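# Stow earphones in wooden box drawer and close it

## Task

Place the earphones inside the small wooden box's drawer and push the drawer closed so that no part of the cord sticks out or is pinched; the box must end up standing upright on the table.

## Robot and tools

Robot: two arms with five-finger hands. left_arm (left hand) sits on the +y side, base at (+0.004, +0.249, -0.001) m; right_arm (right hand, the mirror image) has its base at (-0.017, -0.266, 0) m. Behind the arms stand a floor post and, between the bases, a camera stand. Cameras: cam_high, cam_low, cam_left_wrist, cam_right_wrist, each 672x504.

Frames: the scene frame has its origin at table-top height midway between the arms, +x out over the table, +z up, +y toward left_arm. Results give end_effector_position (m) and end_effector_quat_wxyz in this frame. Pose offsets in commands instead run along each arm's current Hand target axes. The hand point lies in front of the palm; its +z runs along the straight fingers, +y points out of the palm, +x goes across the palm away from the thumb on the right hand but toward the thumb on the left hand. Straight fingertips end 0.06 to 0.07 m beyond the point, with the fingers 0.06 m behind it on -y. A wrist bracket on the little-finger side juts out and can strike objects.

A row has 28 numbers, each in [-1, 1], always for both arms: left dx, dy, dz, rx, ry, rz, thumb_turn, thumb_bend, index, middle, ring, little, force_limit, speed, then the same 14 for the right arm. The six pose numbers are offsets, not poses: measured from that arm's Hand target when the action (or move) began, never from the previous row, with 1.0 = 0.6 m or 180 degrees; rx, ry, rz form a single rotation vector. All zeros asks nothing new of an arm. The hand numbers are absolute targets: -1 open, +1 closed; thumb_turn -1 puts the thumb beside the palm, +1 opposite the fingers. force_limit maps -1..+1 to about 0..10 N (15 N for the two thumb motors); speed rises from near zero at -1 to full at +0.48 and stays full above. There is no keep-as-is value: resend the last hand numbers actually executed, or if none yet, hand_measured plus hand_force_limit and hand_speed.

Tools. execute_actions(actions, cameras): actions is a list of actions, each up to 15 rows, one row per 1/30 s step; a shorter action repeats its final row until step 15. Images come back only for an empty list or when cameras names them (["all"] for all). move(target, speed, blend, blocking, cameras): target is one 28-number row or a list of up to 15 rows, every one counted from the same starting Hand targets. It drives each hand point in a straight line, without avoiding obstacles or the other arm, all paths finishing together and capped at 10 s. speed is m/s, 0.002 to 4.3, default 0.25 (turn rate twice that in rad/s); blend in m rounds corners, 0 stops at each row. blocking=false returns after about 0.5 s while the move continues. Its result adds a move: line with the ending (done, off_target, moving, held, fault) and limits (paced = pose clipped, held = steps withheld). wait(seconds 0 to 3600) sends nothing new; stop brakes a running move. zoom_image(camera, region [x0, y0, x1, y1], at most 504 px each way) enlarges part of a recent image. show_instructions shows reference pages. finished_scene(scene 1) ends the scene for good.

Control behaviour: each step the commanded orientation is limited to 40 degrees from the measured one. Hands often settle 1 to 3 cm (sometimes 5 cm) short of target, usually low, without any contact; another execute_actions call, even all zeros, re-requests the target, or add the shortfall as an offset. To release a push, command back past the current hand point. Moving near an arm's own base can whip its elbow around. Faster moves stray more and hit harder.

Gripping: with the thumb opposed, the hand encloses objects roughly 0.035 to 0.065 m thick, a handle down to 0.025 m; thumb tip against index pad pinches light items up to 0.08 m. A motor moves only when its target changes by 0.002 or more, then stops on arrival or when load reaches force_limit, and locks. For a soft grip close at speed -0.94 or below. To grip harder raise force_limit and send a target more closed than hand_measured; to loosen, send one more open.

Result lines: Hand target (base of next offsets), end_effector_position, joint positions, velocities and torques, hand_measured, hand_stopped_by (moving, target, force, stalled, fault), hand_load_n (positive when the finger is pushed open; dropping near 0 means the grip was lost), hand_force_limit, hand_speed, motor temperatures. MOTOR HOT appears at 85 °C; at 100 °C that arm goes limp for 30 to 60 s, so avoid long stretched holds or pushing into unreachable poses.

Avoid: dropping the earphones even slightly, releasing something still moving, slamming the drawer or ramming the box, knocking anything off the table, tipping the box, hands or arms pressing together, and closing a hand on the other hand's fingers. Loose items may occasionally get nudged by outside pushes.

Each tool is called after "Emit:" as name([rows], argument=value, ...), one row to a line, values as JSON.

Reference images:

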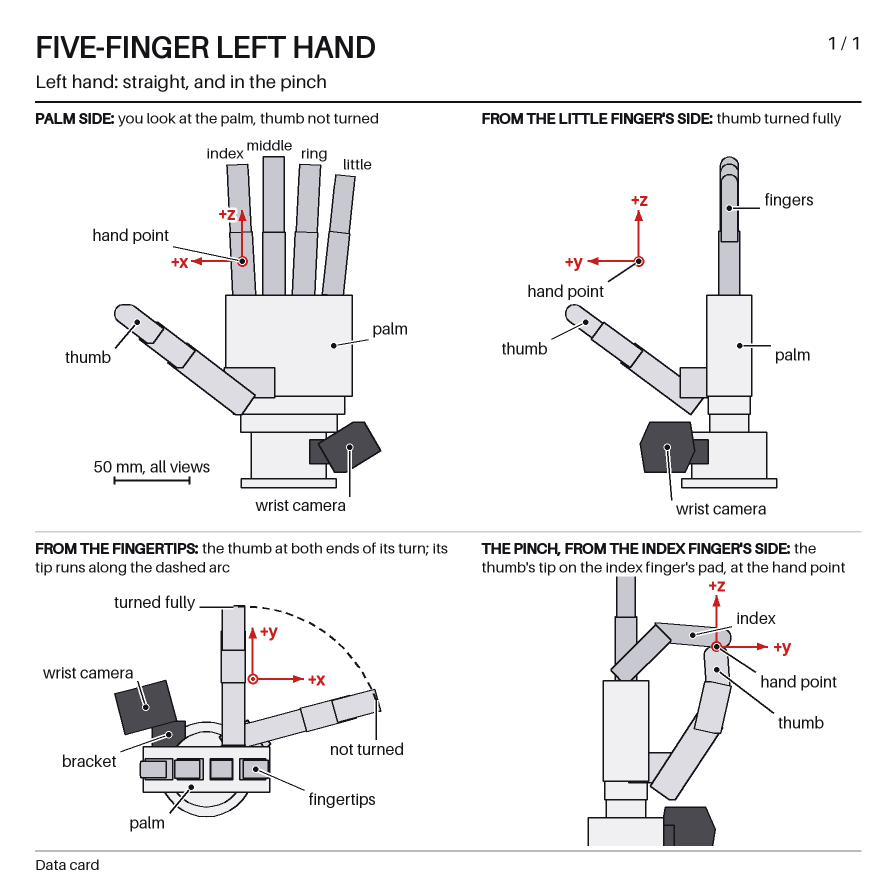

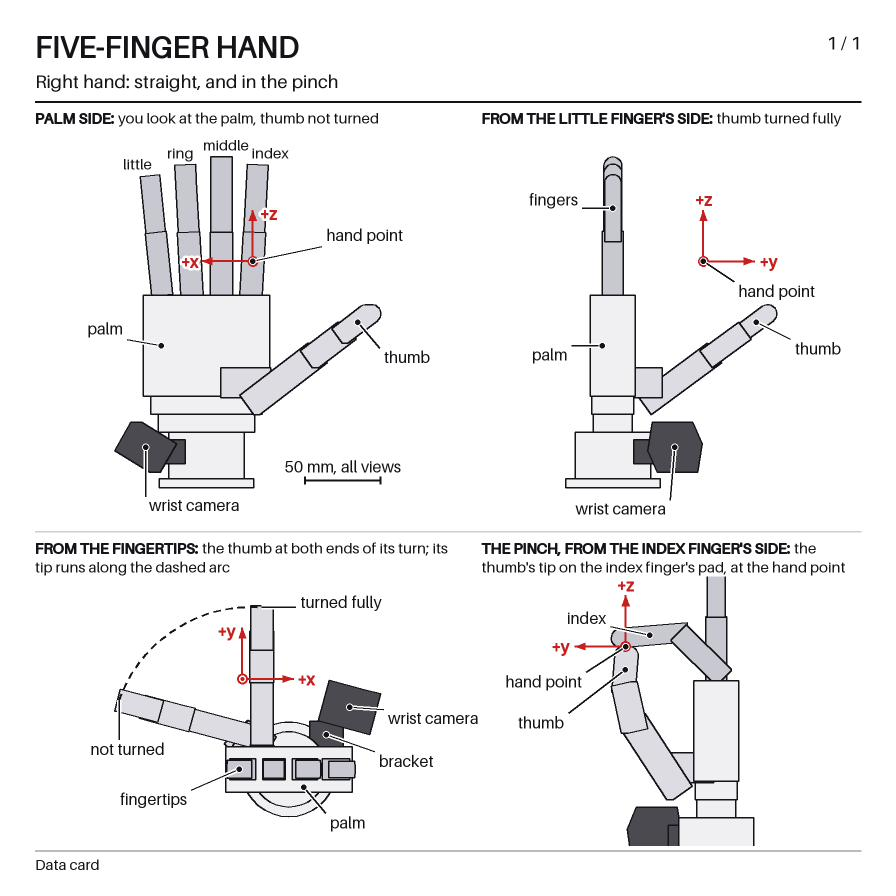

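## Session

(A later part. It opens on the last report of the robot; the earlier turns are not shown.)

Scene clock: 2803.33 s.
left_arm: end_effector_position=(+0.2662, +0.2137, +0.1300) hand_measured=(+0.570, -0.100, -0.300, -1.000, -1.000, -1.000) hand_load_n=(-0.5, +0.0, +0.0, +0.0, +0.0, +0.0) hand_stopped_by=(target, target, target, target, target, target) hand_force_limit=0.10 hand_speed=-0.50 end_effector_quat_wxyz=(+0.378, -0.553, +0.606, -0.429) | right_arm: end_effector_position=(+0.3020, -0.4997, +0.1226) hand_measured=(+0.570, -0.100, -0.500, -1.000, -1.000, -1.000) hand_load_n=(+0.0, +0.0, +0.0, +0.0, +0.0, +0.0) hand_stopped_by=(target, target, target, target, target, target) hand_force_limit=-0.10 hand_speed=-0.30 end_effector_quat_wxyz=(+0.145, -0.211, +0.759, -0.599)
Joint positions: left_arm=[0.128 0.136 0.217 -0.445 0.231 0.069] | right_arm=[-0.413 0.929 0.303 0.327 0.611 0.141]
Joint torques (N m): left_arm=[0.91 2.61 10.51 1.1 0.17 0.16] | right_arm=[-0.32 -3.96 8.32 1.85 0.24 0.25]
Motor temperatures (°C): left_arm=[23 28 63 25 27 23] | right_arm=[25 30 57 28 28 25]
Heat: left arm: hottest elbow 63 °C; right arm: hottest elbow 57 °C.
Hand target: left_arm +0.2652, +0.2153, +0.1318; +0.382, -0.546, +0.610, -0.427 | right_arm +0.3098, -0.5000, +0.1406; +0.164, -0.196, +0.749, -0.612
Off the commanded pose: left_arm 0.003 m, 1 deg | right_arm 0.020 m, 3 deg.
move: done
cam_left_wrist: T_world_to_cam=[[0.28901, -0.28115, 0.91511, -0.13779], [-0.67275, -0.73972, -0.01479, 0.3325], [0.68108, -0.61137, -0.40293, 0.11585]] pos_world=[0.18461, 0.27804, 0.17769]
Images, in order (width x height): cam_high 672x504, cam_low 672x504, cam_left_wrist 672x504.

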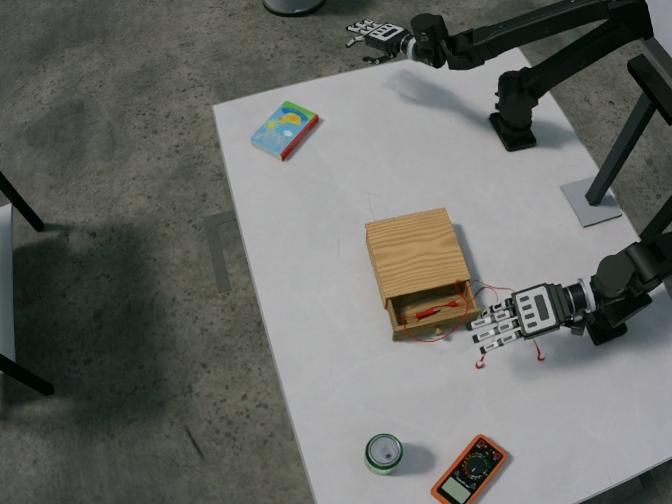

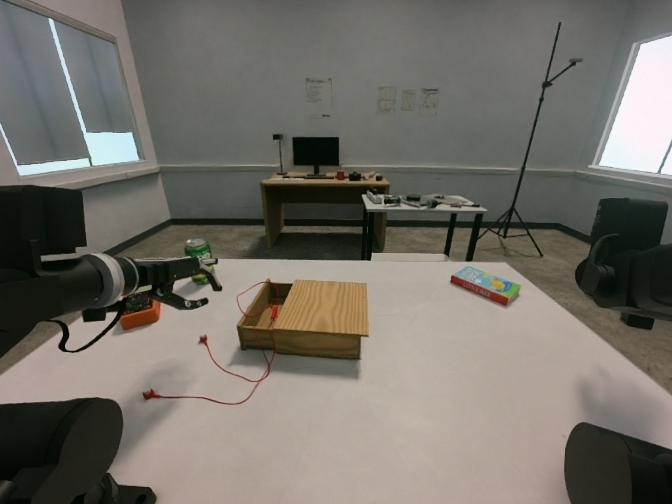

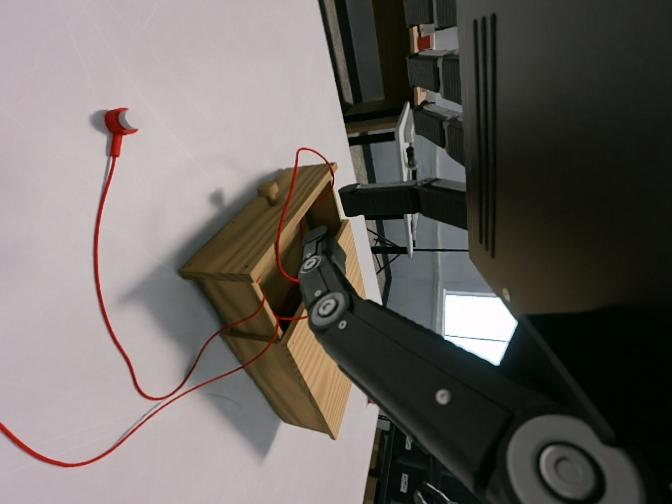

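Emit:
move(target=[-0.1095,0.0572,0.0468,0.0539,0.1811,0.0485,0.57,-0.1,-0.3,-1,-1,-1,0.1,-0.5,0,0,0,0,0,0,0.57,-0.1,-0.5,-1,-1,-1,-0.1,-0.3], speed=0.15, cameras=["cam_left_wrist","cam_low"])

Scene clock: 2844.97 s.
left_arm: end_effector_position=(+0.2718, +0.2627, +0.0753) hand_measured=(+0.570, -0.100, -0.300, -1.000, -1.000, -1.000) hand_load_n=(+0.0, +0.0, +0.0, +0.0, +0.0, +0.0) hand_stopped_by=(target, target, target, target, target, target) hand_force_limit=0.10 hand_speed=-0.50 end_effector_quat_wxyz=(+0.251, -0.342, +0.690, -0.586) | right_arm: end_effector_position=(+0.3020, -0.4997, +0.1226) hand_measured=(+0.570, -0.100, -0.500, -1.000, -1.000, -1.000) hand_load_n=(+0.0, +0.0, +0.0, +0.0, +0.0, +0.0) hand_stopped_by=(target, target, target, target, target, target) hand_force_limit=-0.10 hand_speed=-0.30 end_effector_quat_wxyz=(+0.145, -0.211, +0.759, -0.599)
Joint positions: left_arm=[0.791 1.111 0.36 -0.482 1.372 1.172] | right_arm=[-0.413 0.929 0.303 0.327 0.611 0.141]
Joint torques (N m): left_arm=[-0.15 -1.32 11.28 -0.32 1.16 0.18] | right_arm=[-0.38 -3.96 8.34 1.85 0.24 0.25]
Motor temperatures (°C): left_arm=[23 28 56 25 27 23] | right_arm=[25 30 57 28 28 25]
Heat: left arm: hottest elbow 56 °C; right arm: hottest elbow 57 °C.
Hand target: left_arm +0.2870, +0.2790, +0.0900; +0.271, -0.324, +0.695, -0.583 | right_arm +0.3098, -0.5000, +0.1406; +0.164, -0.196, +0.749, -0.612
Off the commanded pose: left_arm 0.027 m, 3 deg | right_arm 0.020 m, 3 deg.
move: off_target (left_arm)
cam_left_wrist: T_world_to_cam=[[-0.01208, -0.26716, 0.96358, -0.00117], [-0.96441, -0.25142, -0.08181, 0.32778], [0.26412, -0.93027, -0.25462, 0.30587]] pos_world=[0.23532, 0.36664, 0.10582]
Images, in order (width x height): cam_low 672x504, cam_left_wrist 672x504.

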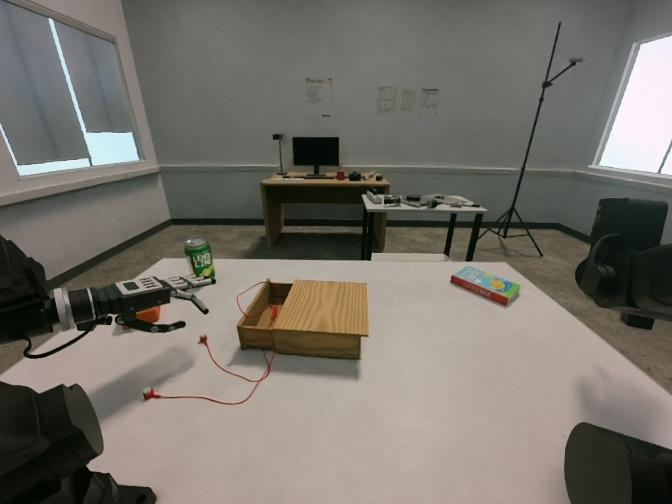

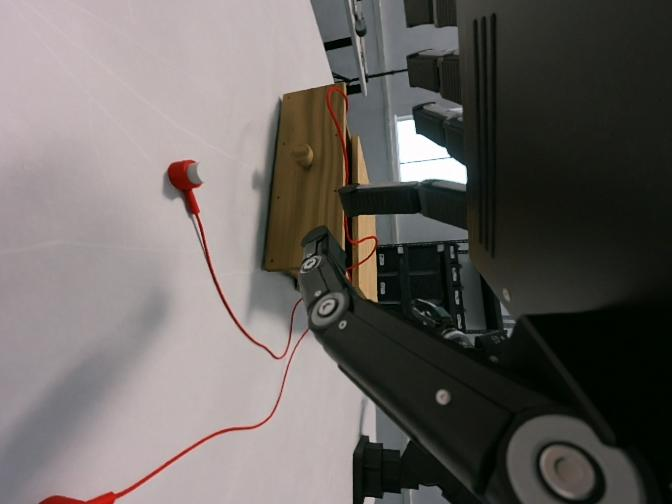

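Emit:
move(target=[-0.0437,0.0733,0.0157,0,0,0,0.57,-0.1,-0.3,-1,-1,-1,0.1,-0.5,0,0,0,0,0,0,0.57,-0.1,-0.5,-1,-1,-1,-0.1,-0.3], speed=0.1, cameras=["cam_left_wrist","cam_low"])

Scene clock: 2864.13 s.
left_arm: end_effector_position=(+0.2893, +0.2823, +0.0357) hand_measured=(+0.570, -0.100, -0.300, -1.000, -1.000, -1.000) hand_load_n=(+0.0, +0.0, +0.0, +0.0, +0.0, +0.0) hand_stopped_by=(target, target, target, target, target, target) hand_force_limit=0.10 hand_speed=-0.50 end_effector_quat_wxyz=(+0.252, -0.337, +0.693, -0.585) | right_arm: end_effector_position=(+0.3020, -0.4997, +0.1226) hand_measured=(+0.570, -0.100, -0.500, -1.000, -1.000, -1.000) hand_load_n=(-0.5, +0.0, +0.0, +0.0, +0.0, +0.0) hand_stopped_by=(target, target, target, target, target, target) hand_force_limit=-0.10 hand_speed=-0.30 end_effector_quat_wxyz=(+0.145, -0.211, +0.759, -0.599)
Joint positions: left_arm=[0.794 1.352 0.389 -0.318 1.373 1.23] | right_arm=[-0.413 0.929 0.303 0.327 0.611 0.141]
Joint torques (N m): left_arm=[0.32 -3.84 8.94 1.21 1.18 -0.2] | right_arm=[-0.26 -3.96 8.34 1.85 0.24 0.25]
Motor temperatures (°C): left_arm=[23 28 54 25 28 23] | right_arm=[25 30 57 28 28 25]
Heat: left arm: hottest elbow 54 °C; right arm: hottest elbow 57 °C.
Hand target: left_arm +0.3051, +0.2980, +0.0450; +0.271, -0.324, +0.695, -0.583 | right_arm +0.3098, -0.5000, +0.1406; +0.164, -0.196, +0.749, -0.612
Off the commanded pose: left_arm 0.024 m, 3 deg | right_arm 0.020 m, 3 deg.
move: off_target (left_arm)
cam_left_wrist: T_world_to_cam=[[-0.01931, -0.27513, 0.96121, 0.04689], [-0.966, -0.24276, -0.08889, 0.34461], [0.25781, -0.93025, -0.26109, 0.31151]] pos_world=[0.2535, 0.38634, 0.0669]
Images, in order (width x height): cam_low 672x504, cam_left_wrist 672x504.

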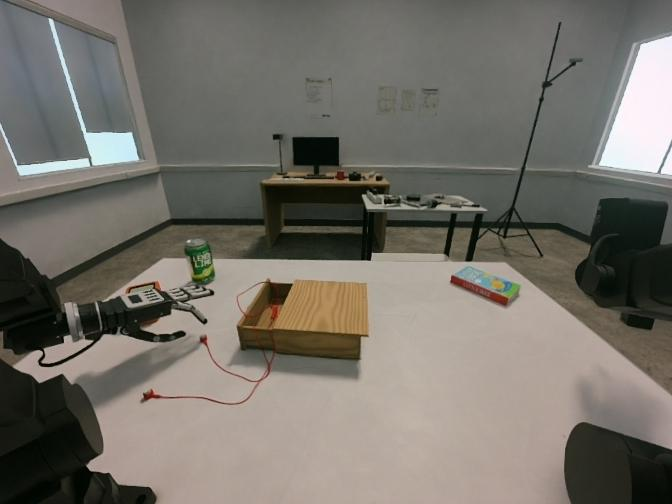

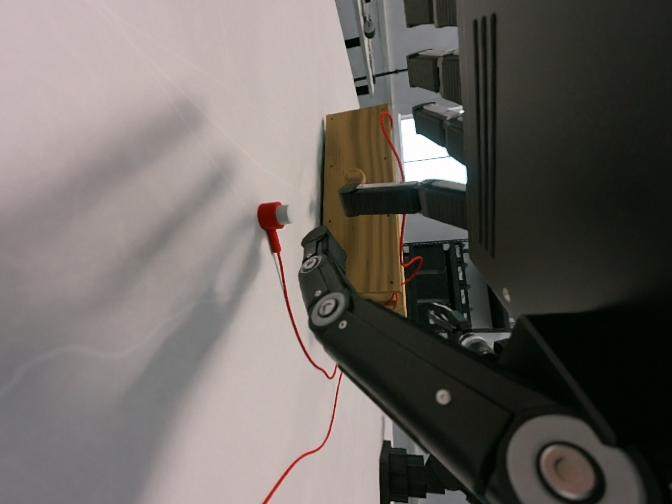

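Emit:
move(target=[0,0.0503,0.0118,0,0,0,0.57,-0.1,-0.3,-1,-1,-1,0.1,-0.5,0,0,0,0,0,0,0.57,-0.1,-0.5,-1,-1,-1,-0.1,-0.3], speed=0.06, cameras=["cam_left_wrist","cam_low"])

Emit:
zoom_image(camera="cam_left_wrist", region=[230, 150, 430, 330])

Scene clock: 2877.90 s.
left_arm: end_effector_position=(+0.3004, +0.2931, +0.0115) hand_measured=(+0.570, -0.100, -0.300, -1.000, -1.000, -1.000) hand_load_n=(+0.0, +0.0, +0.0, +0.0, +0.0, +0.0) hand_stopped_by=(target, target, target, target, target, target) hand_force_limit=0.10 hand_speed=-0.50 end_effector_quat_wxyz=(+0.265, -0.330, +0.695, -0.582) | right_arm: end_effector_position=(+0.3020, -0.4997, +0.1226) hand_measured=(+0.570, -0.100, -0.500, -1.000, -1.000, -1.000) hand_load_n=(+0.0, +0.0, +0.0, -0.5, +0.0, +0.0) hand_stopped_by=(target, target, target, target, target, target) hand_force_limit=-0.10 hand_speed=-0.30 end_effector_quat_wxyz=(+0.145, -0.211, +0.759, -0.599)
Joint positions: left_arm=[0.794 1.476 0.389 -0.131 1.375 1.196] | right_arm=[-0.413 0.929 0.303 0.327 0.611 0.141]
Joint torques (N m): left_arm=[-0.15 -4.13 5.49 1.44 1.05 -0.25] | right_arm=[-0.32 -4.01 8.34 1.87 0.24 0.26]
Motor temperatures (°C): left_arm=[23 28 51 25 29 23] | right_arm=[25 29 57 28 28 25]
Heat: left arm: hottest elbow 51 °C; right arm: hottest elbow 57 °C.
Hand target: left_arm +0.3064, +0.2969, +0.0141; +0.271, -0.324, +0.695, -0.583 | right_arm +0.3098, -0.5000, +0.1406; +0.164, -0.196, +0.749, -0.612
Off the commanded pose: left_arm 0.008 m, 1 deg | right_arm 0.020 m, 3 deg.
move: done
cam_left_wrist: T_world_to_cam=[[-0.03993, -0.29345, 0.95514, 0.08492], [-0.96223, -0.24633, -0.1159, 0.35601], [0.26929, -0.92369, -0.27253, 0.30718]] pos_world=[0.26323, 0.39636, 0.04386]
Images, in order (width x height): cam_low 672x504, cam_left_wrist 672x504.

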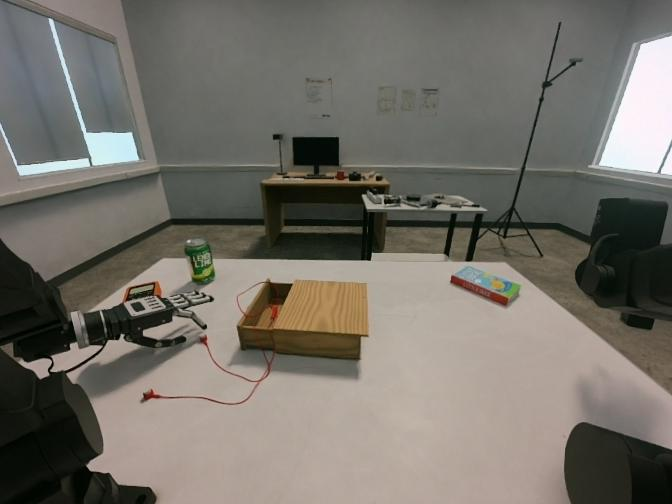

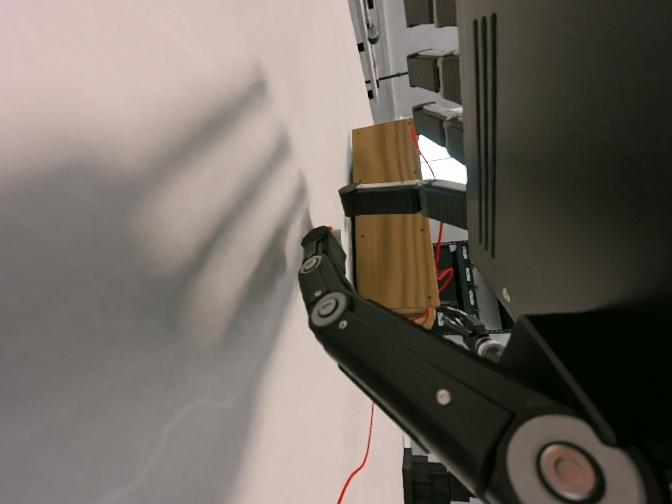

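Scaled by 2.520 from the camera's image (finer frame: 960x720).

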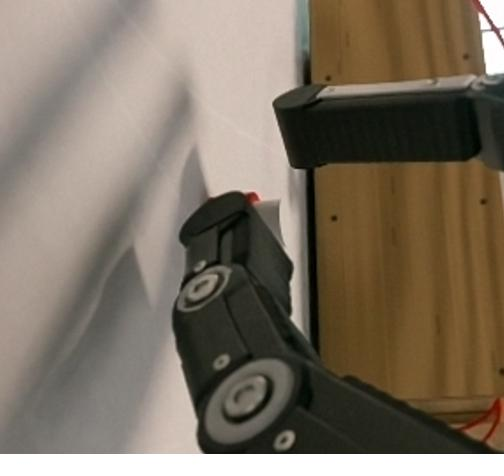

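Emit:
move(target=[0.025,0.0115,0.002,0,0,0,0.57,-0.1,-0.3,-1,-1,-1,0.1,-0.5,0,0,0,0,0,0,0.57,-0.1,-0.5,-1,-1,-1,-0.1,-0.3], speed=0.06, cameras=["cam_left_wrist","cam_low"])

Emit:
zoom_image(camera="cam_left_wrist", region=[230, 150, 430, 330])

Scene clock: 2893.03 s.
left_arm: end_effector_position=(+0.2950, +0.2867, +0.0065) hand_measured=(+0.570, -0.100, -0.300, -1.000, -1.000, -1.000) hand_load_n=(+0.0, +0.0, +0.0, +0.0, +0.0, +0.0) hand_stopped_by=(target, target, target, target, target, target) hand_force_limit=0.10 hand_speed=-0.50 end_effector_quat_wxyz=(+0.270, -0.327, +0.695, -0.581) | right_arm: end_effector_position=(+0.3020, -0.4997, +0.1226) hand_measured=(+0.570, -0.100, -0.500, -1.000, -1.000, -1.000) hand_load_n=(+0.0, -0.5, -0.5, +0.0, +0.0, +0.0) hand_stopped_by=(target, target, target, target, target, target) hand_force_limit=-0.10 hand_speed=-0.30 end_effector_quat_wxyz=(+0.145, -0.211, +0.759, -0.599)
Joint positions: left_arm=[0.793 1.476 0.354 -0.063 1.375 1.173] | right_arm=[-0.413 0.929 0.303 0.327 0.611 0.141]
Joint torques (N m): left_arm=[-0.73 -4.48 4.23 1.46 0.95 -0.19] | right_arm=[-0.38 -3.96 8.32 1.85 0.24 0.25]
Motor temperatures (°C): left_arm=[23 28 48 25 29 23] | right_arm=[25 29 57 28 28 25]
Heat: left arm: hottest elbow 48 °C; right arm: hottest elbow 57 °C.
Hand target: left_arm +0.2967, +0.2854, +0.0071; +0.271, -0.324, +0.695, -0.583 | right_arm +0.3098, -0.5000, +0.1406; +0.164, -0.196, +0.749, -0.612
Off the commanded pose: left_arm 0.002 m, 1 deg | right_arm 0.020 m, 3 deg.
move: done
cam_left_wrist: T_world_to_cam=[[-0.04667, -0.29906, 0.95309, 0.09129], [-0.96063, -0.24817, -0.12491, 0.34868], [0.27389, -0.9214, -0.2757, 0.29926]] pos_world=[0.25725, 0.38957, 0.03905]
Images, in order (width x height): cam_low 672x504, cam_left_wrist 672x504.

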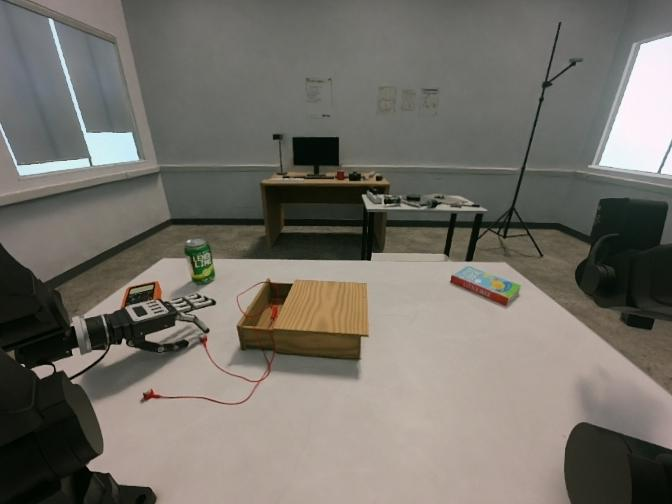

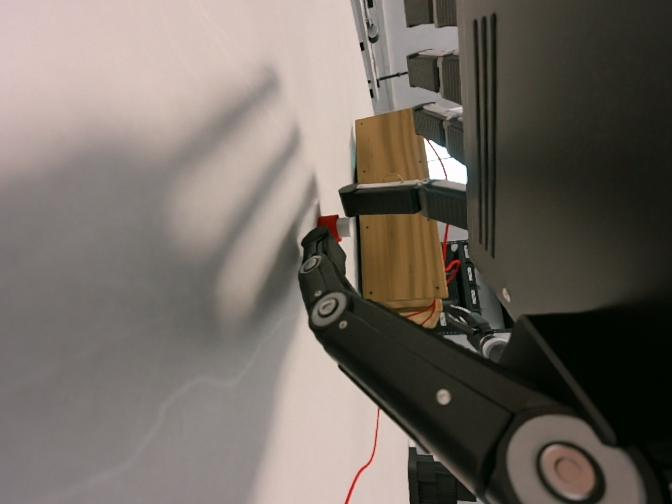

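Scaled by 2.520 from the camera's image (finer frame: 960x720).

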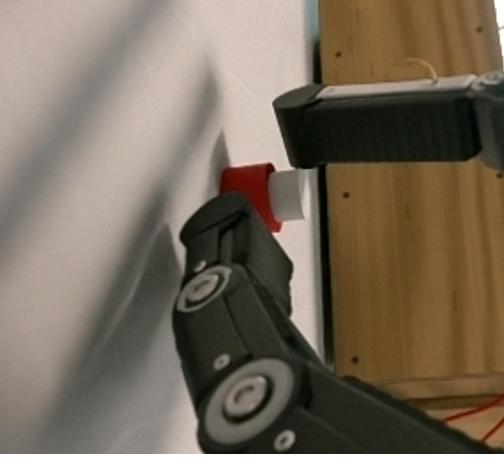

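Emit:
move(target=[0.0125,-0.002,0.0125,0,0,0,0.57,-0.1,-0.3,-1,-1,-1,0.1,-0.5,0,0,0,0,0,0,0.57,-0.1,-0.5,-1,-1,-1,-0.1,-0.3], speed=0.06, cameras=["cam_left_wrist","cam_low"])

Emit:
zoom_image(camera="cam_left_wrist", region=[230, 150, 430, 330])

Scene clock: 2914.97 s.
left_arm: end_effector_position=(+0.2945, +0.2742, +0.0044) hand_measured=(+0.570, -0.100, -0.300, -1.000, -1.000, -1.000) hand_load_n=(+0.0, +0.0, +0.0, -0.5, +0.0, +0.0) hand_stopped_by=(target, target, target, target, target, target) hand_force_limit=0.10 hand_speed=-0.50 end_effector_quat_wxyz=(+0.263, -0.330, +0.693, -0.584) | right_arm: end_effector_position=(+0.3020, -0.4997, +0.1226) hand_measured=(+0.570, -0.100, -0.500, -1.000, -1.000, -1.000) hand_load_n=(+0.0, +0.0, +0.0, +0.0, +0.0, +0.0) hand_stopped_by=(target, target, target, target, target, target) hand_force_limit=-0.10 hand_speed=-0.30 end_effector_quat_wxyz=(+0.145, -0.211, +0.759, -0.599)
Joint positions: left_arm=[0.759 1.476 0.311 0.101 1.366 1.035] | right_arm=[-0.413 0.929 0.303 0.327 0.611 0.141]
Joint torques (N m): left_arm=[-0.73 -5.01 3.9 1.47 0.56 -0.24] | right_arm=[-0.32 -3.96 8.32 1.85 0.24 0.25]
Motor temperatures (°C): left_arm=[23 28 46 25 29 23] | right_arm=[25 29 56 28 28 25]
Heat: left arm: hottest elbow 46 °C; right arm: hottest elbow 56 °C.
Hand target: left_arm +0.2977, +0.2748, +0.0069; +0.271, -0.324, +0.695, -0.583 | right_arm +0.3098, -0.5000, +0.1406; +0.164, -0.196, +0.749, -0.612
Off the commanded pose: left_arm 0.004 m, 1 deg | right_arm 0.020 m, 3 deg.
move: done
cam_left_wrist: T_world_to_cam=[[-0.04099, -0.28693, 0.95708, 0.08451], [-0.96275, -0.24489, -0.11465, 0.34466], [0.26727, -0.92612, -0.2662, 0.29057]] pos_world=[0.25762, 0.37775, 0.03599]
Images, in order (width x height): cam_low 672x504, cam_left_wrist 672x504.

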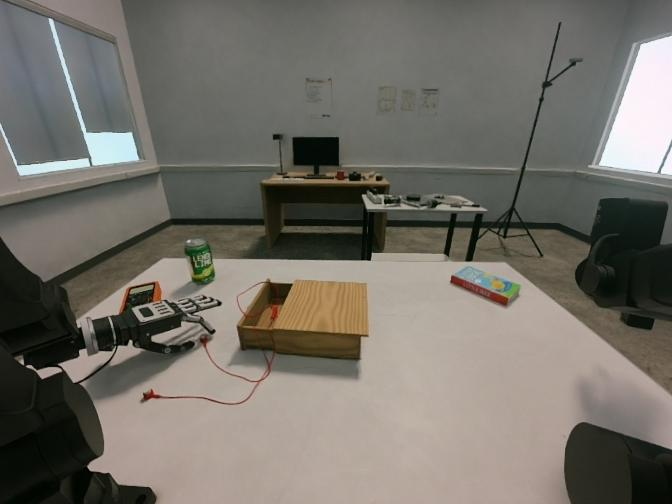

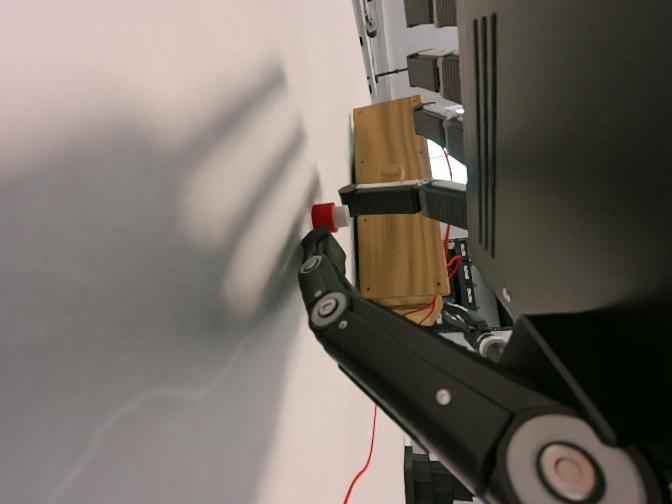

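Scaled by 2.520 from the camera's image (finer frame: 960x720).

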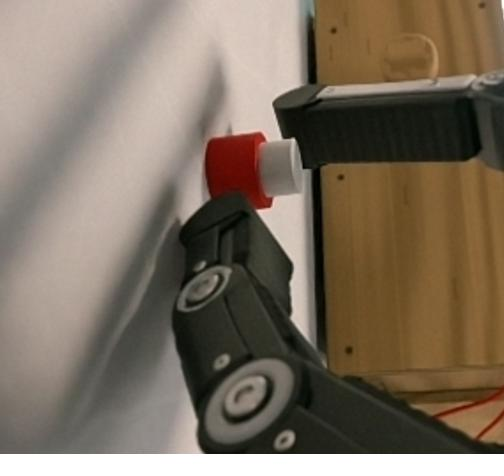

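Emit:
move(target=[-0.009,-0.002,0.004,0,0,0,0.57,-0.1,-0.3,-1,-1,-1,0.1,-0.5,0,0,0,0,0,0,0.57,-0.1,-0.5,-1,-1,-1,-0.1,-0.3], speed=0.06, cameras=["cam_left_wrist","cam_low"])

Emit:
zoom_image(camera="cam_left_wrist", region=[230, 150, 430, 330])

Scene clock: 2931.27 s.
left_arm: end_effector_position=(+0.2990, +0.2758, +0.0064) hand_measured=(+0.570, -0.100, -0.300, -1.000, -1.000, -1.000) hand_load_n=(+0.0, +0.0, +0.0, +0.0, +0.0, +0.0) hand_stopped_by=(target, target, target, target, target, target) hand_force_limit=0.10 hand_speed=-0.50 end_effector_quat_wxyz=(+0.266, -0.329, +0.693, -0.584) | right_arm: end_effector_position=(+0.3020, -0.4997, +0.1226) hand_measured=(+0.570, -0.100, -0.500, -1.000, -1.000, -1.000) hand_load_n=(+0.0, +0.0, +0.0, +0.0, +0.0, +0.0) hand_stopped_by=(target, target, target, target, target, target) hand_force_limit=-0.10 hand_speed=-0.30 end_effector_quat_wxyz=(+0.145, -0.211, +0.759, -0.599)
Joint positions: left_arm=[0.751 1.476 0.311 0.151 1.361 0.989] | right_arm=[-0.413 0.929 0.303 0.327 0.611 0.141]
Joint torques (N m): left_arm=[-0.73 -5.25 4.42 1.54 0.52 -0.2] | right_arm=[-0.32 -3.9 8.32 1.85 0.24 0.25]
Motor temperatures (°C): left_arm=[23 28 44 25 28 23] | right_arm=[25 29 56 28 28 25]
Heat: left arm: hottest elbow 44 °C; right arm: hottest elbow 56 °C.
Hand target: left_arm +0.3031, +0.2773, +0.0077; +0.271, -0.324, +0.695, -0.583 | right_arm +0.3098, -0.5000, +0.1406; +0.164, -0.196, +0.749, -0.612
Off the commanded pose: left_arm 0.005 m, 1 deg | right_arm 0.020 m, 3 deg.
move: done
cam_left_wrist: T_world_to_cam=[[-0.04455, -0.29014, 0.95595, 0.08523], [-0.96152, -0.24721, -0.11984, 0.34975], [0.27109, -0.9245, -0.26796, 0.28974]] pos_world=[0.26154, 0.37906, 0.03808]
Images, in order (width x height): cam_low 672x504, cam_left_wrist 672x504.

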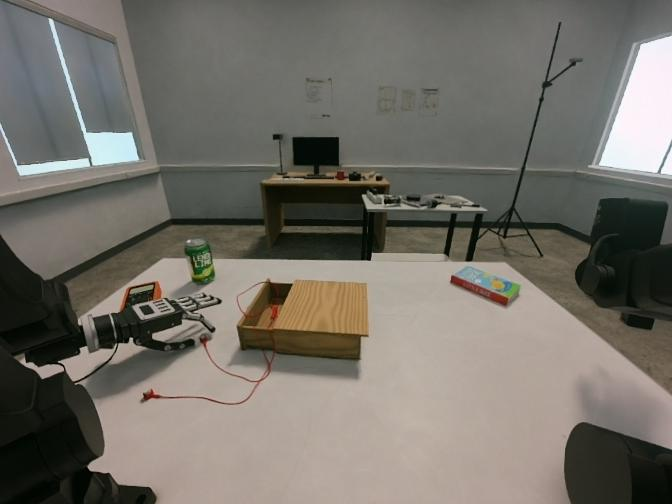

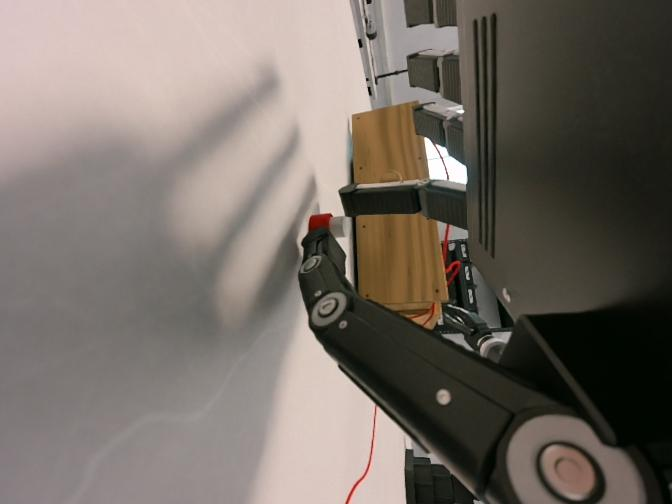

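Scaled by 2.520 from the camera's image (finer frame: 960x720).

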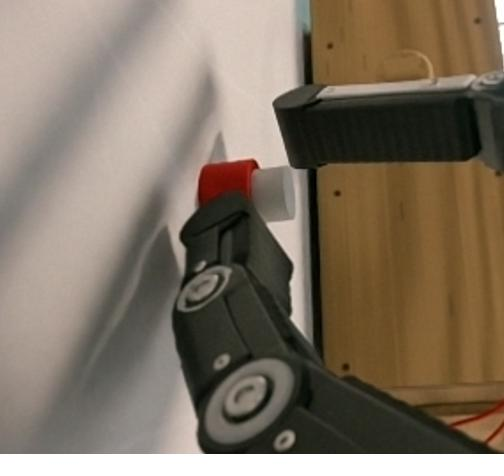

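Emit:
execute_actions([
  [[0,0,0,0,0,0,0.57,-0.1,0.5,-1,-1,-1,0.1,-0.75,0,0,0,0,0,0,0.57,-0.1,-0.5,-1,-1,-1,-0.1,-0.3]],
  [[0,0,0,0,0,0,0.57,-0.1,0.5,-1,-1,-1,0.1,-0.75,0,0,0,0,0,0,0.57,-0.1,-0.5,-1,-1,-1,-0.1,-0.3]],
  [[0,0,0,0,0,0,0.57,-0.1,0.5,-1,-1,-1,0.1,-0.75,0,0,0,0,0,0,0.57,-0.1,-0.5,-1,-1,-1,-0.1,-0.3]],
], cameras=["cam_left_wrist","cam_low"])

Emit:
zoom_image(camera="cam_left_wrist", region=[230, 150, 430, 330])

Scene clock: 2943.30 s.
left_arm: end_effector_position=(+0.2996, +0.2762, +0.0068) hand_measured=(+0.570, -0.100, +0.086, -1.000, -1.000, -1.000) hand_load_n=(-0.5, +2.0, +6.5, +0.0, +0.0, +0.0) hand_stopped_by=(target, target, force, target, target, target) hand_force_limit=0.10 hand_speed=-0.75 end_effector_quat_wxyz=(+0.267, -0.329, +0.693, -0.584) | right_arm: end_effector_position=(+0.3020, -0.4997, +0.1226) hand_measured=(+0.570, -0.100, -0.500, -1.000, -1.000, -1.000) hand_load_n=(+0.0, +0.0, +0.0, +0.0, +0.0, +0.0) hand_stopped_by=(target, target, target, target, target, target) hand_force_limit=-0.10 hand_speed=-0.30 end_effector_quat_wxyz=(+0.145, -0.211, +0.759, -0.599)
Joint positions: left_arm=[0.751 1.476 0.311 0.159 1.361 0.982] | right_arm=[-0.413 0.929 0.303 0.327 0.611 0.141]
Joint torques (N m): left_arm=[-0.73 -4.25 4.29 1.58 0.48 -0.21] | right_arm=[-0.32 -3.96 8.34 1.85 0.24 0.25]
Motor temperatures (°C): left_arm=[23 28 43 25 28 23] | right_arm=[25 29 56 28 28 25]
Heat: left arm: hottest elbow 43 °C; right arm: hottest elbow 56 °C.
Hand target: left_arm +0.3031, +0.2773, +0.0077; +0.271, -0.324, +0.695, -0.583 | right_arm +0.3098, -0.5000, +0.1406; +0.164, -0.196, +0.749, -0.612
Off the commanded pose: left_arm 0.004 m, 1 deg | right_arm 0.020 m, 3 deg.
Step readings (end_effector_position of left_arm | right_arm):
0: (+0.2989, +0.2757, +0.0064) | (+0.3020, -0.4997, +0.1226)
1: (+0.2989, +0.2757, +0.0064) | (+0.3020, -0.4997, +0.1226)
2: (+0.2989, +0.2757, +0.0064) | (+0.3020, -0.4997, +0.1226)
4: (+0.2991, +0.2759, +0.0064) | (+0.3020, -0.4997, +0.1226)
8: (+0.2994, +0.2761, +0.0066) | (+0.3020, -0.4997, +0.1226)
15: (+0.2995, +0.2762, +0.0067) | (+0.3020, -0.4997, +0.1226)
16: (+0.2995, +0.2762, +0.0067) | (+0.3020, -0.4997, +0.1226)
17: (+0.2995, +0.2762, +0.0067) | (+0.3020, -0.4997, +0.1226)
19: (+0.2994, +0.2761, +0.0067) | (+0.3020, -0.4997, +0.1226)
23: (+0.2996, +0.2762, +0.0068) | (+0.3020, -0.4997, +0.1226)
30: (+0.2996, +0.2762, +0.0068) | (+0.3020, -0.4997, +0.1226)
31: (+0.2996, +0.2762, +0.0068) | (+0.3020, -0.4997, +0.1226)
32: (+0.2996, +0.2762, +0.0068) | (+0.3020, -0.4997, +0.1226)
34: (+0.2996, +0.2762, +0.0068) | (+0.3020, -0.4997, +0.1226)
38: (+0.2996, +0.2762, +0.0068) | (+0.3020, -0.4997, +0.1226)
45: (+0.2996, +0.2762, +0.0068) | (+0.3020, -0.4997, +0.1226)
cam_left_wrist: T_world_to_cam=[[-0.04488, -0.28978, 0.95604, 0.08493], [-0.96111, -0.24851, -0.12044, 0.35079], [0.27248, -0.92427, -0.26736, 0.28961]] pos_world=[0.26204, 0.37946, 0.03848]
Images, in order (width x height): cam_low 672x504, cam_left_wrist 672x504.

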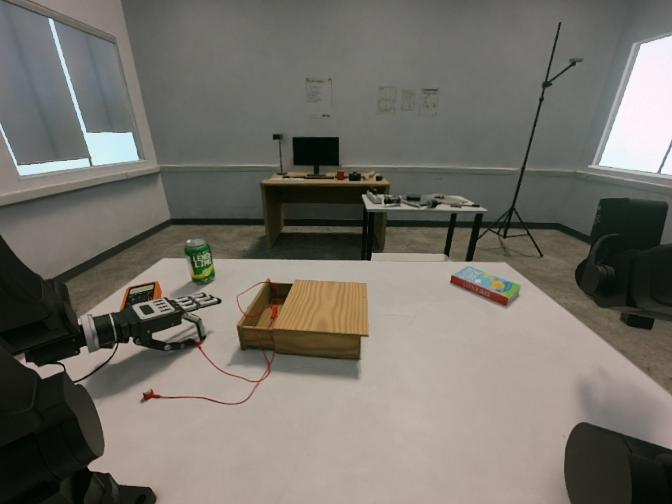

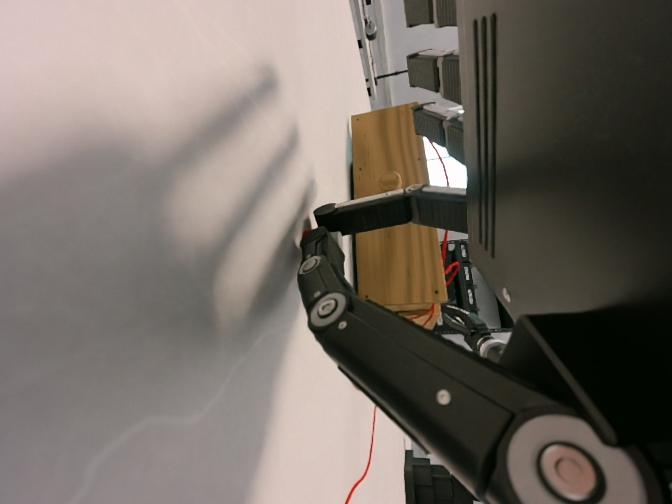

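Scaled by 2.520 from the camera's image (finer frame: 960x720).

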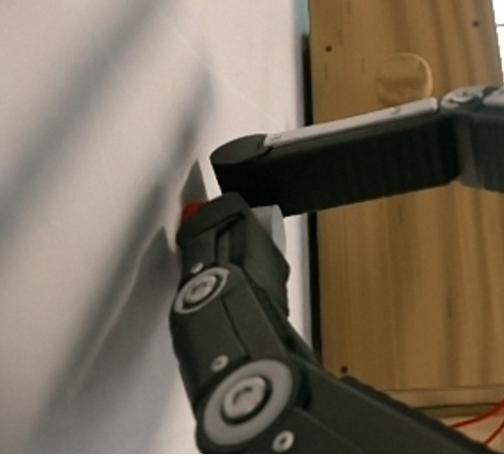

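Emit:
move(target=[0,-0.1313,-0.0232,0,0,0,0.57,-0.1,0.5,-1,-1,-1,0.1,-0.75,0,0,0,0,0,0,0.57,-0.1,-0.5,-1,-1,-1,-0.1,-0.3], speed=0.08, cameras=["cam_left_wrist","cam_low"])

Emit:
zoom_image(camera="cam_left_wrist", region=[230, 150, 430, 330])

Scene clock: 2965.90 s.
left_arm: end_effector_position=(+0.2863, +0.2627, +0.0705) hand_measured=(+0.570, -0.100, +0.086, -1.000, -1.000, -1.000) hand_load_n=(-0.5, +3.0, +6.0, +0.0, +0.0, +0.0) hand_stopped_by=(target, target, force, target, target, target) hand_force_limit=0.10 hand_speed=-0.75 end_effector_quat_wxyz=(+0.246, -0.350, +0.684, -0.591) | right_arm: end_effector_position=(+0.3020, -0.4997, +0.1226) hand_measured=(+0.570, -0.100, -0.500, -1.000, -1.000, -1.000) hand_load_n=(+0.0, +0.0, +0.0, +0.0, +0.0, -0.5) hand_stopped_by=(target, target, target, target, target, target) hand_force_limit=-0.10 hand_speed=-0.30 end_effector_quat_wxyz=(+0.145, -0.211, +0.759, -0.599)
Joint positions: left_arm=[0.75 1.151 0.337 -0.218 1.36 0.943] | right_arm=[-0.413 0.929 0.303 0.327 0.611 0.141]
Joint torques (N m): left_arm=[-0.67 -3.78 11.29 -0.08 0.54 0.17] | right_arm=[-0.32 -3.96 8.34 1.87 0.25 0.25]
Motor temperatures (°C): left_arm=[23 28 41 25 28 23] | right_arm=[25 29 56 28 28 25]
Heat: left arm: hottest elbow 41 °C; right arm: hottest elbow 56 °C.
Hand target: left_arm +0.3032, +0.2773, +0.0877; +0.271, -0.324, +0.695, -0.583 | right_arm +0.3098, -0.5000, +0.1406; +0.164, -0.196, +0.749, -0.612
Off the commanded pose: left_arm 0.028 m, 5 deg | right_arm 0.020 m, 3 deg.
move: off_target (left_arm)
cam_left_wrist: T_world_to_cam=[[-0.00072, -0.24578, 0.96933, -0.00565], [-0.96369, -0.25868, -0.0663, 0.34188], [0.26704, -0.93417, -0.23667, 0.29971]] pos_world=[0.24943, 0.36703, 0.09908]
Images, in order (width x height): cam_low 672x504, cam_left_wrist 672x504.

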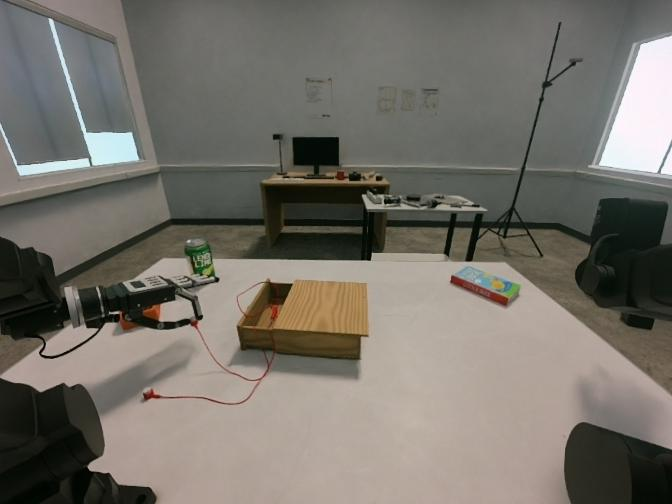

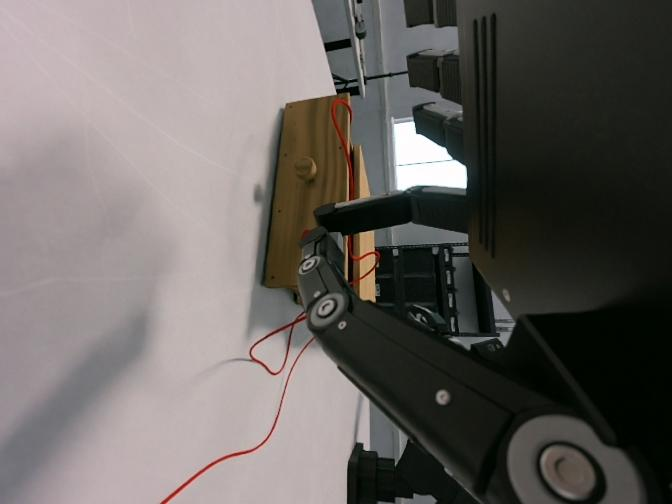

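Scaled by 2.520 from the camera's image (finer frame: 960x720).

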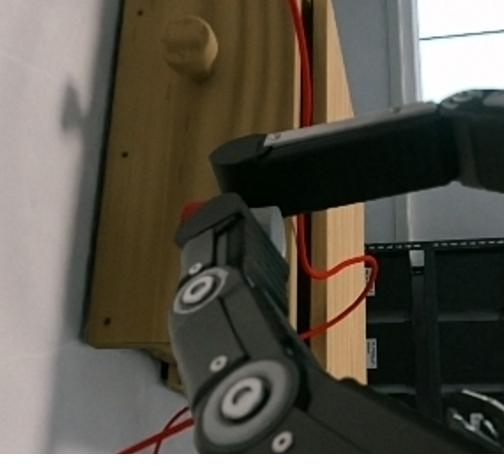

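Emit:
move([
  [0.0484,-0.2188,-0.0261,-0.027,-0.0906,-0.0243,0.57,-0.1,0.5,-1,-1,-1,0.1,-0.75,0,0,0,0,0,0,0.57,-0.1,-0.5,-1,-1,-1,-0.1,-0.3],
  [0.148,-0.515,0.117,-0.0539,-0.1811,-0.0485,0.57,-0.1,0.5,-1,-1,-1,0.1,-0.75,0,0,0,0,0,0,0.57,-0.1,-0.5,-1,-1,-1,-0.1,-0.3],
], speed=0.15, blend=0.03, cameras=["cam_left_wrist","cam_low","cam_high"])

Emit:
zoom_image(camera="cam_low", region=[120, 180, 380, 420])

Scene clock: 2983.87 s.
left_arm: end_effector_position=(+0.3358, +0.1339, +0.3402) hand_measured=(+0.570, -0.100, +0.086, -1.000, -1.000, -1.000) hand_load_n=(-1.0, +3.0, +6.5, +0.0, +0.0, +0.0) hand_stopped_by=(target, target, force, target, target, target) hand_force_limit=0.10 hand_speed=-0.75 end_effector_quat_wxyz=(+0.373, -0.550, +0.628, -0.405) | right_arm: end_effector_position=(+0.3020, -0.4997, +0.1226) hand_measured=(+0.570, -0.100, -0.500, -1.000, -1.000, -1.000) hand_load_n=(+0.0, +0.0, +0.0, +0.0, +0.0, +0.0) hand_stopped_by=(target, target, target, target, target, target) hand_force_limit=-0.10 hand_speed=-0.30 end_effector_quat_wxyz=(+0.145, -0.211, +0.759, -0.599)
Joint positions: left_arm=[-0.373 0.631 0.881 -0.668 -0.237 -0.078] | right_arm=[-0.413 0.929 0.303 0.327 0.611 0.141]
Joint torques (N m): left_arm=[-1.08 0.56 16.2 1.22 -0.39 -0.26] | right_arm=[-0.32 -3.96 8.32 1.87 0.24 0.25]
Motor temperatures (°C): left_arm=[23 28 45 25 28 23] | right_arm=[25 29 56 28 28 25]
Heat: left arm: hottest elbow 45 °C; right arm: hottest elbow 56 °C.
Hand target: left_arm +0.3402, +0.1303, +0.3798; +0.382, -0.546, +0.610, -0.427 | right_arm +0.3098, -0.5000, +0.1406; +0.164, -0.196, +0.749, -0.612
Off the commanded pose: left_arm 0.040 m, 3 deg | right_arm 0.020 m, 3 deg.
move: off_target (left_arm)
cam_left_wrist: T_world_to_cam=[[0.32726, -0.32626, 0.88682, -0.36991], [-0.68302, -0.73021, -0.01659, 0.3262], [0.65298, -0.60029, -0.46181, 0.13238]] pos_world=[0.25742, 0.19697, 0.39459]
Images, in order (width x height): cam_high 672x504, cam_low 672x504, cam_left_wrist 672x504.

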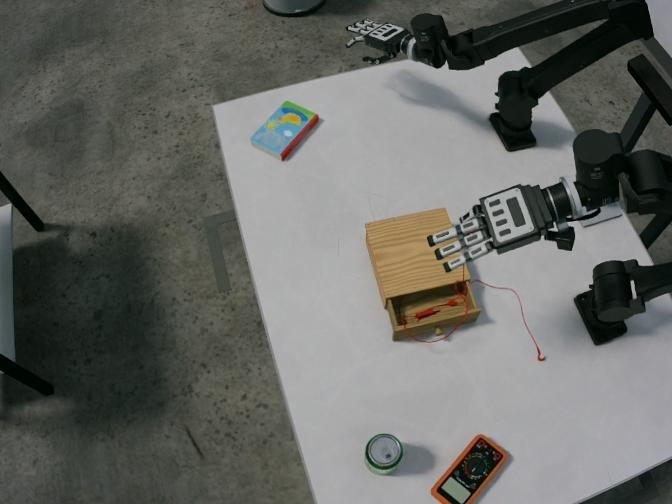

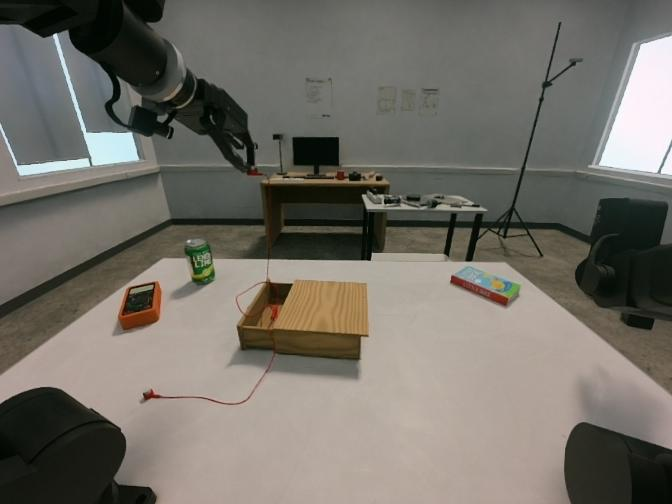

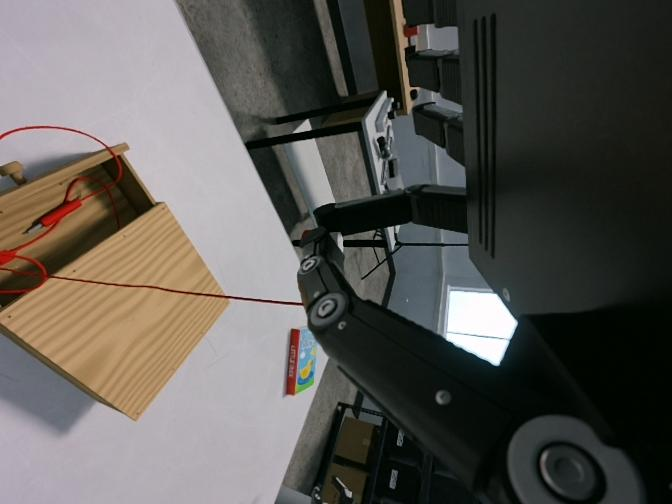

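Scaled by 1.938 from the camera's image (finer frame: 960x720).

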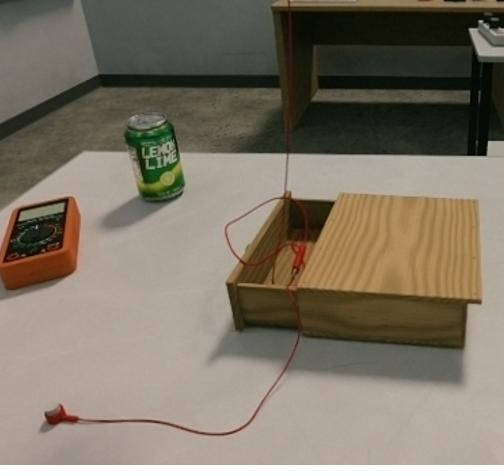

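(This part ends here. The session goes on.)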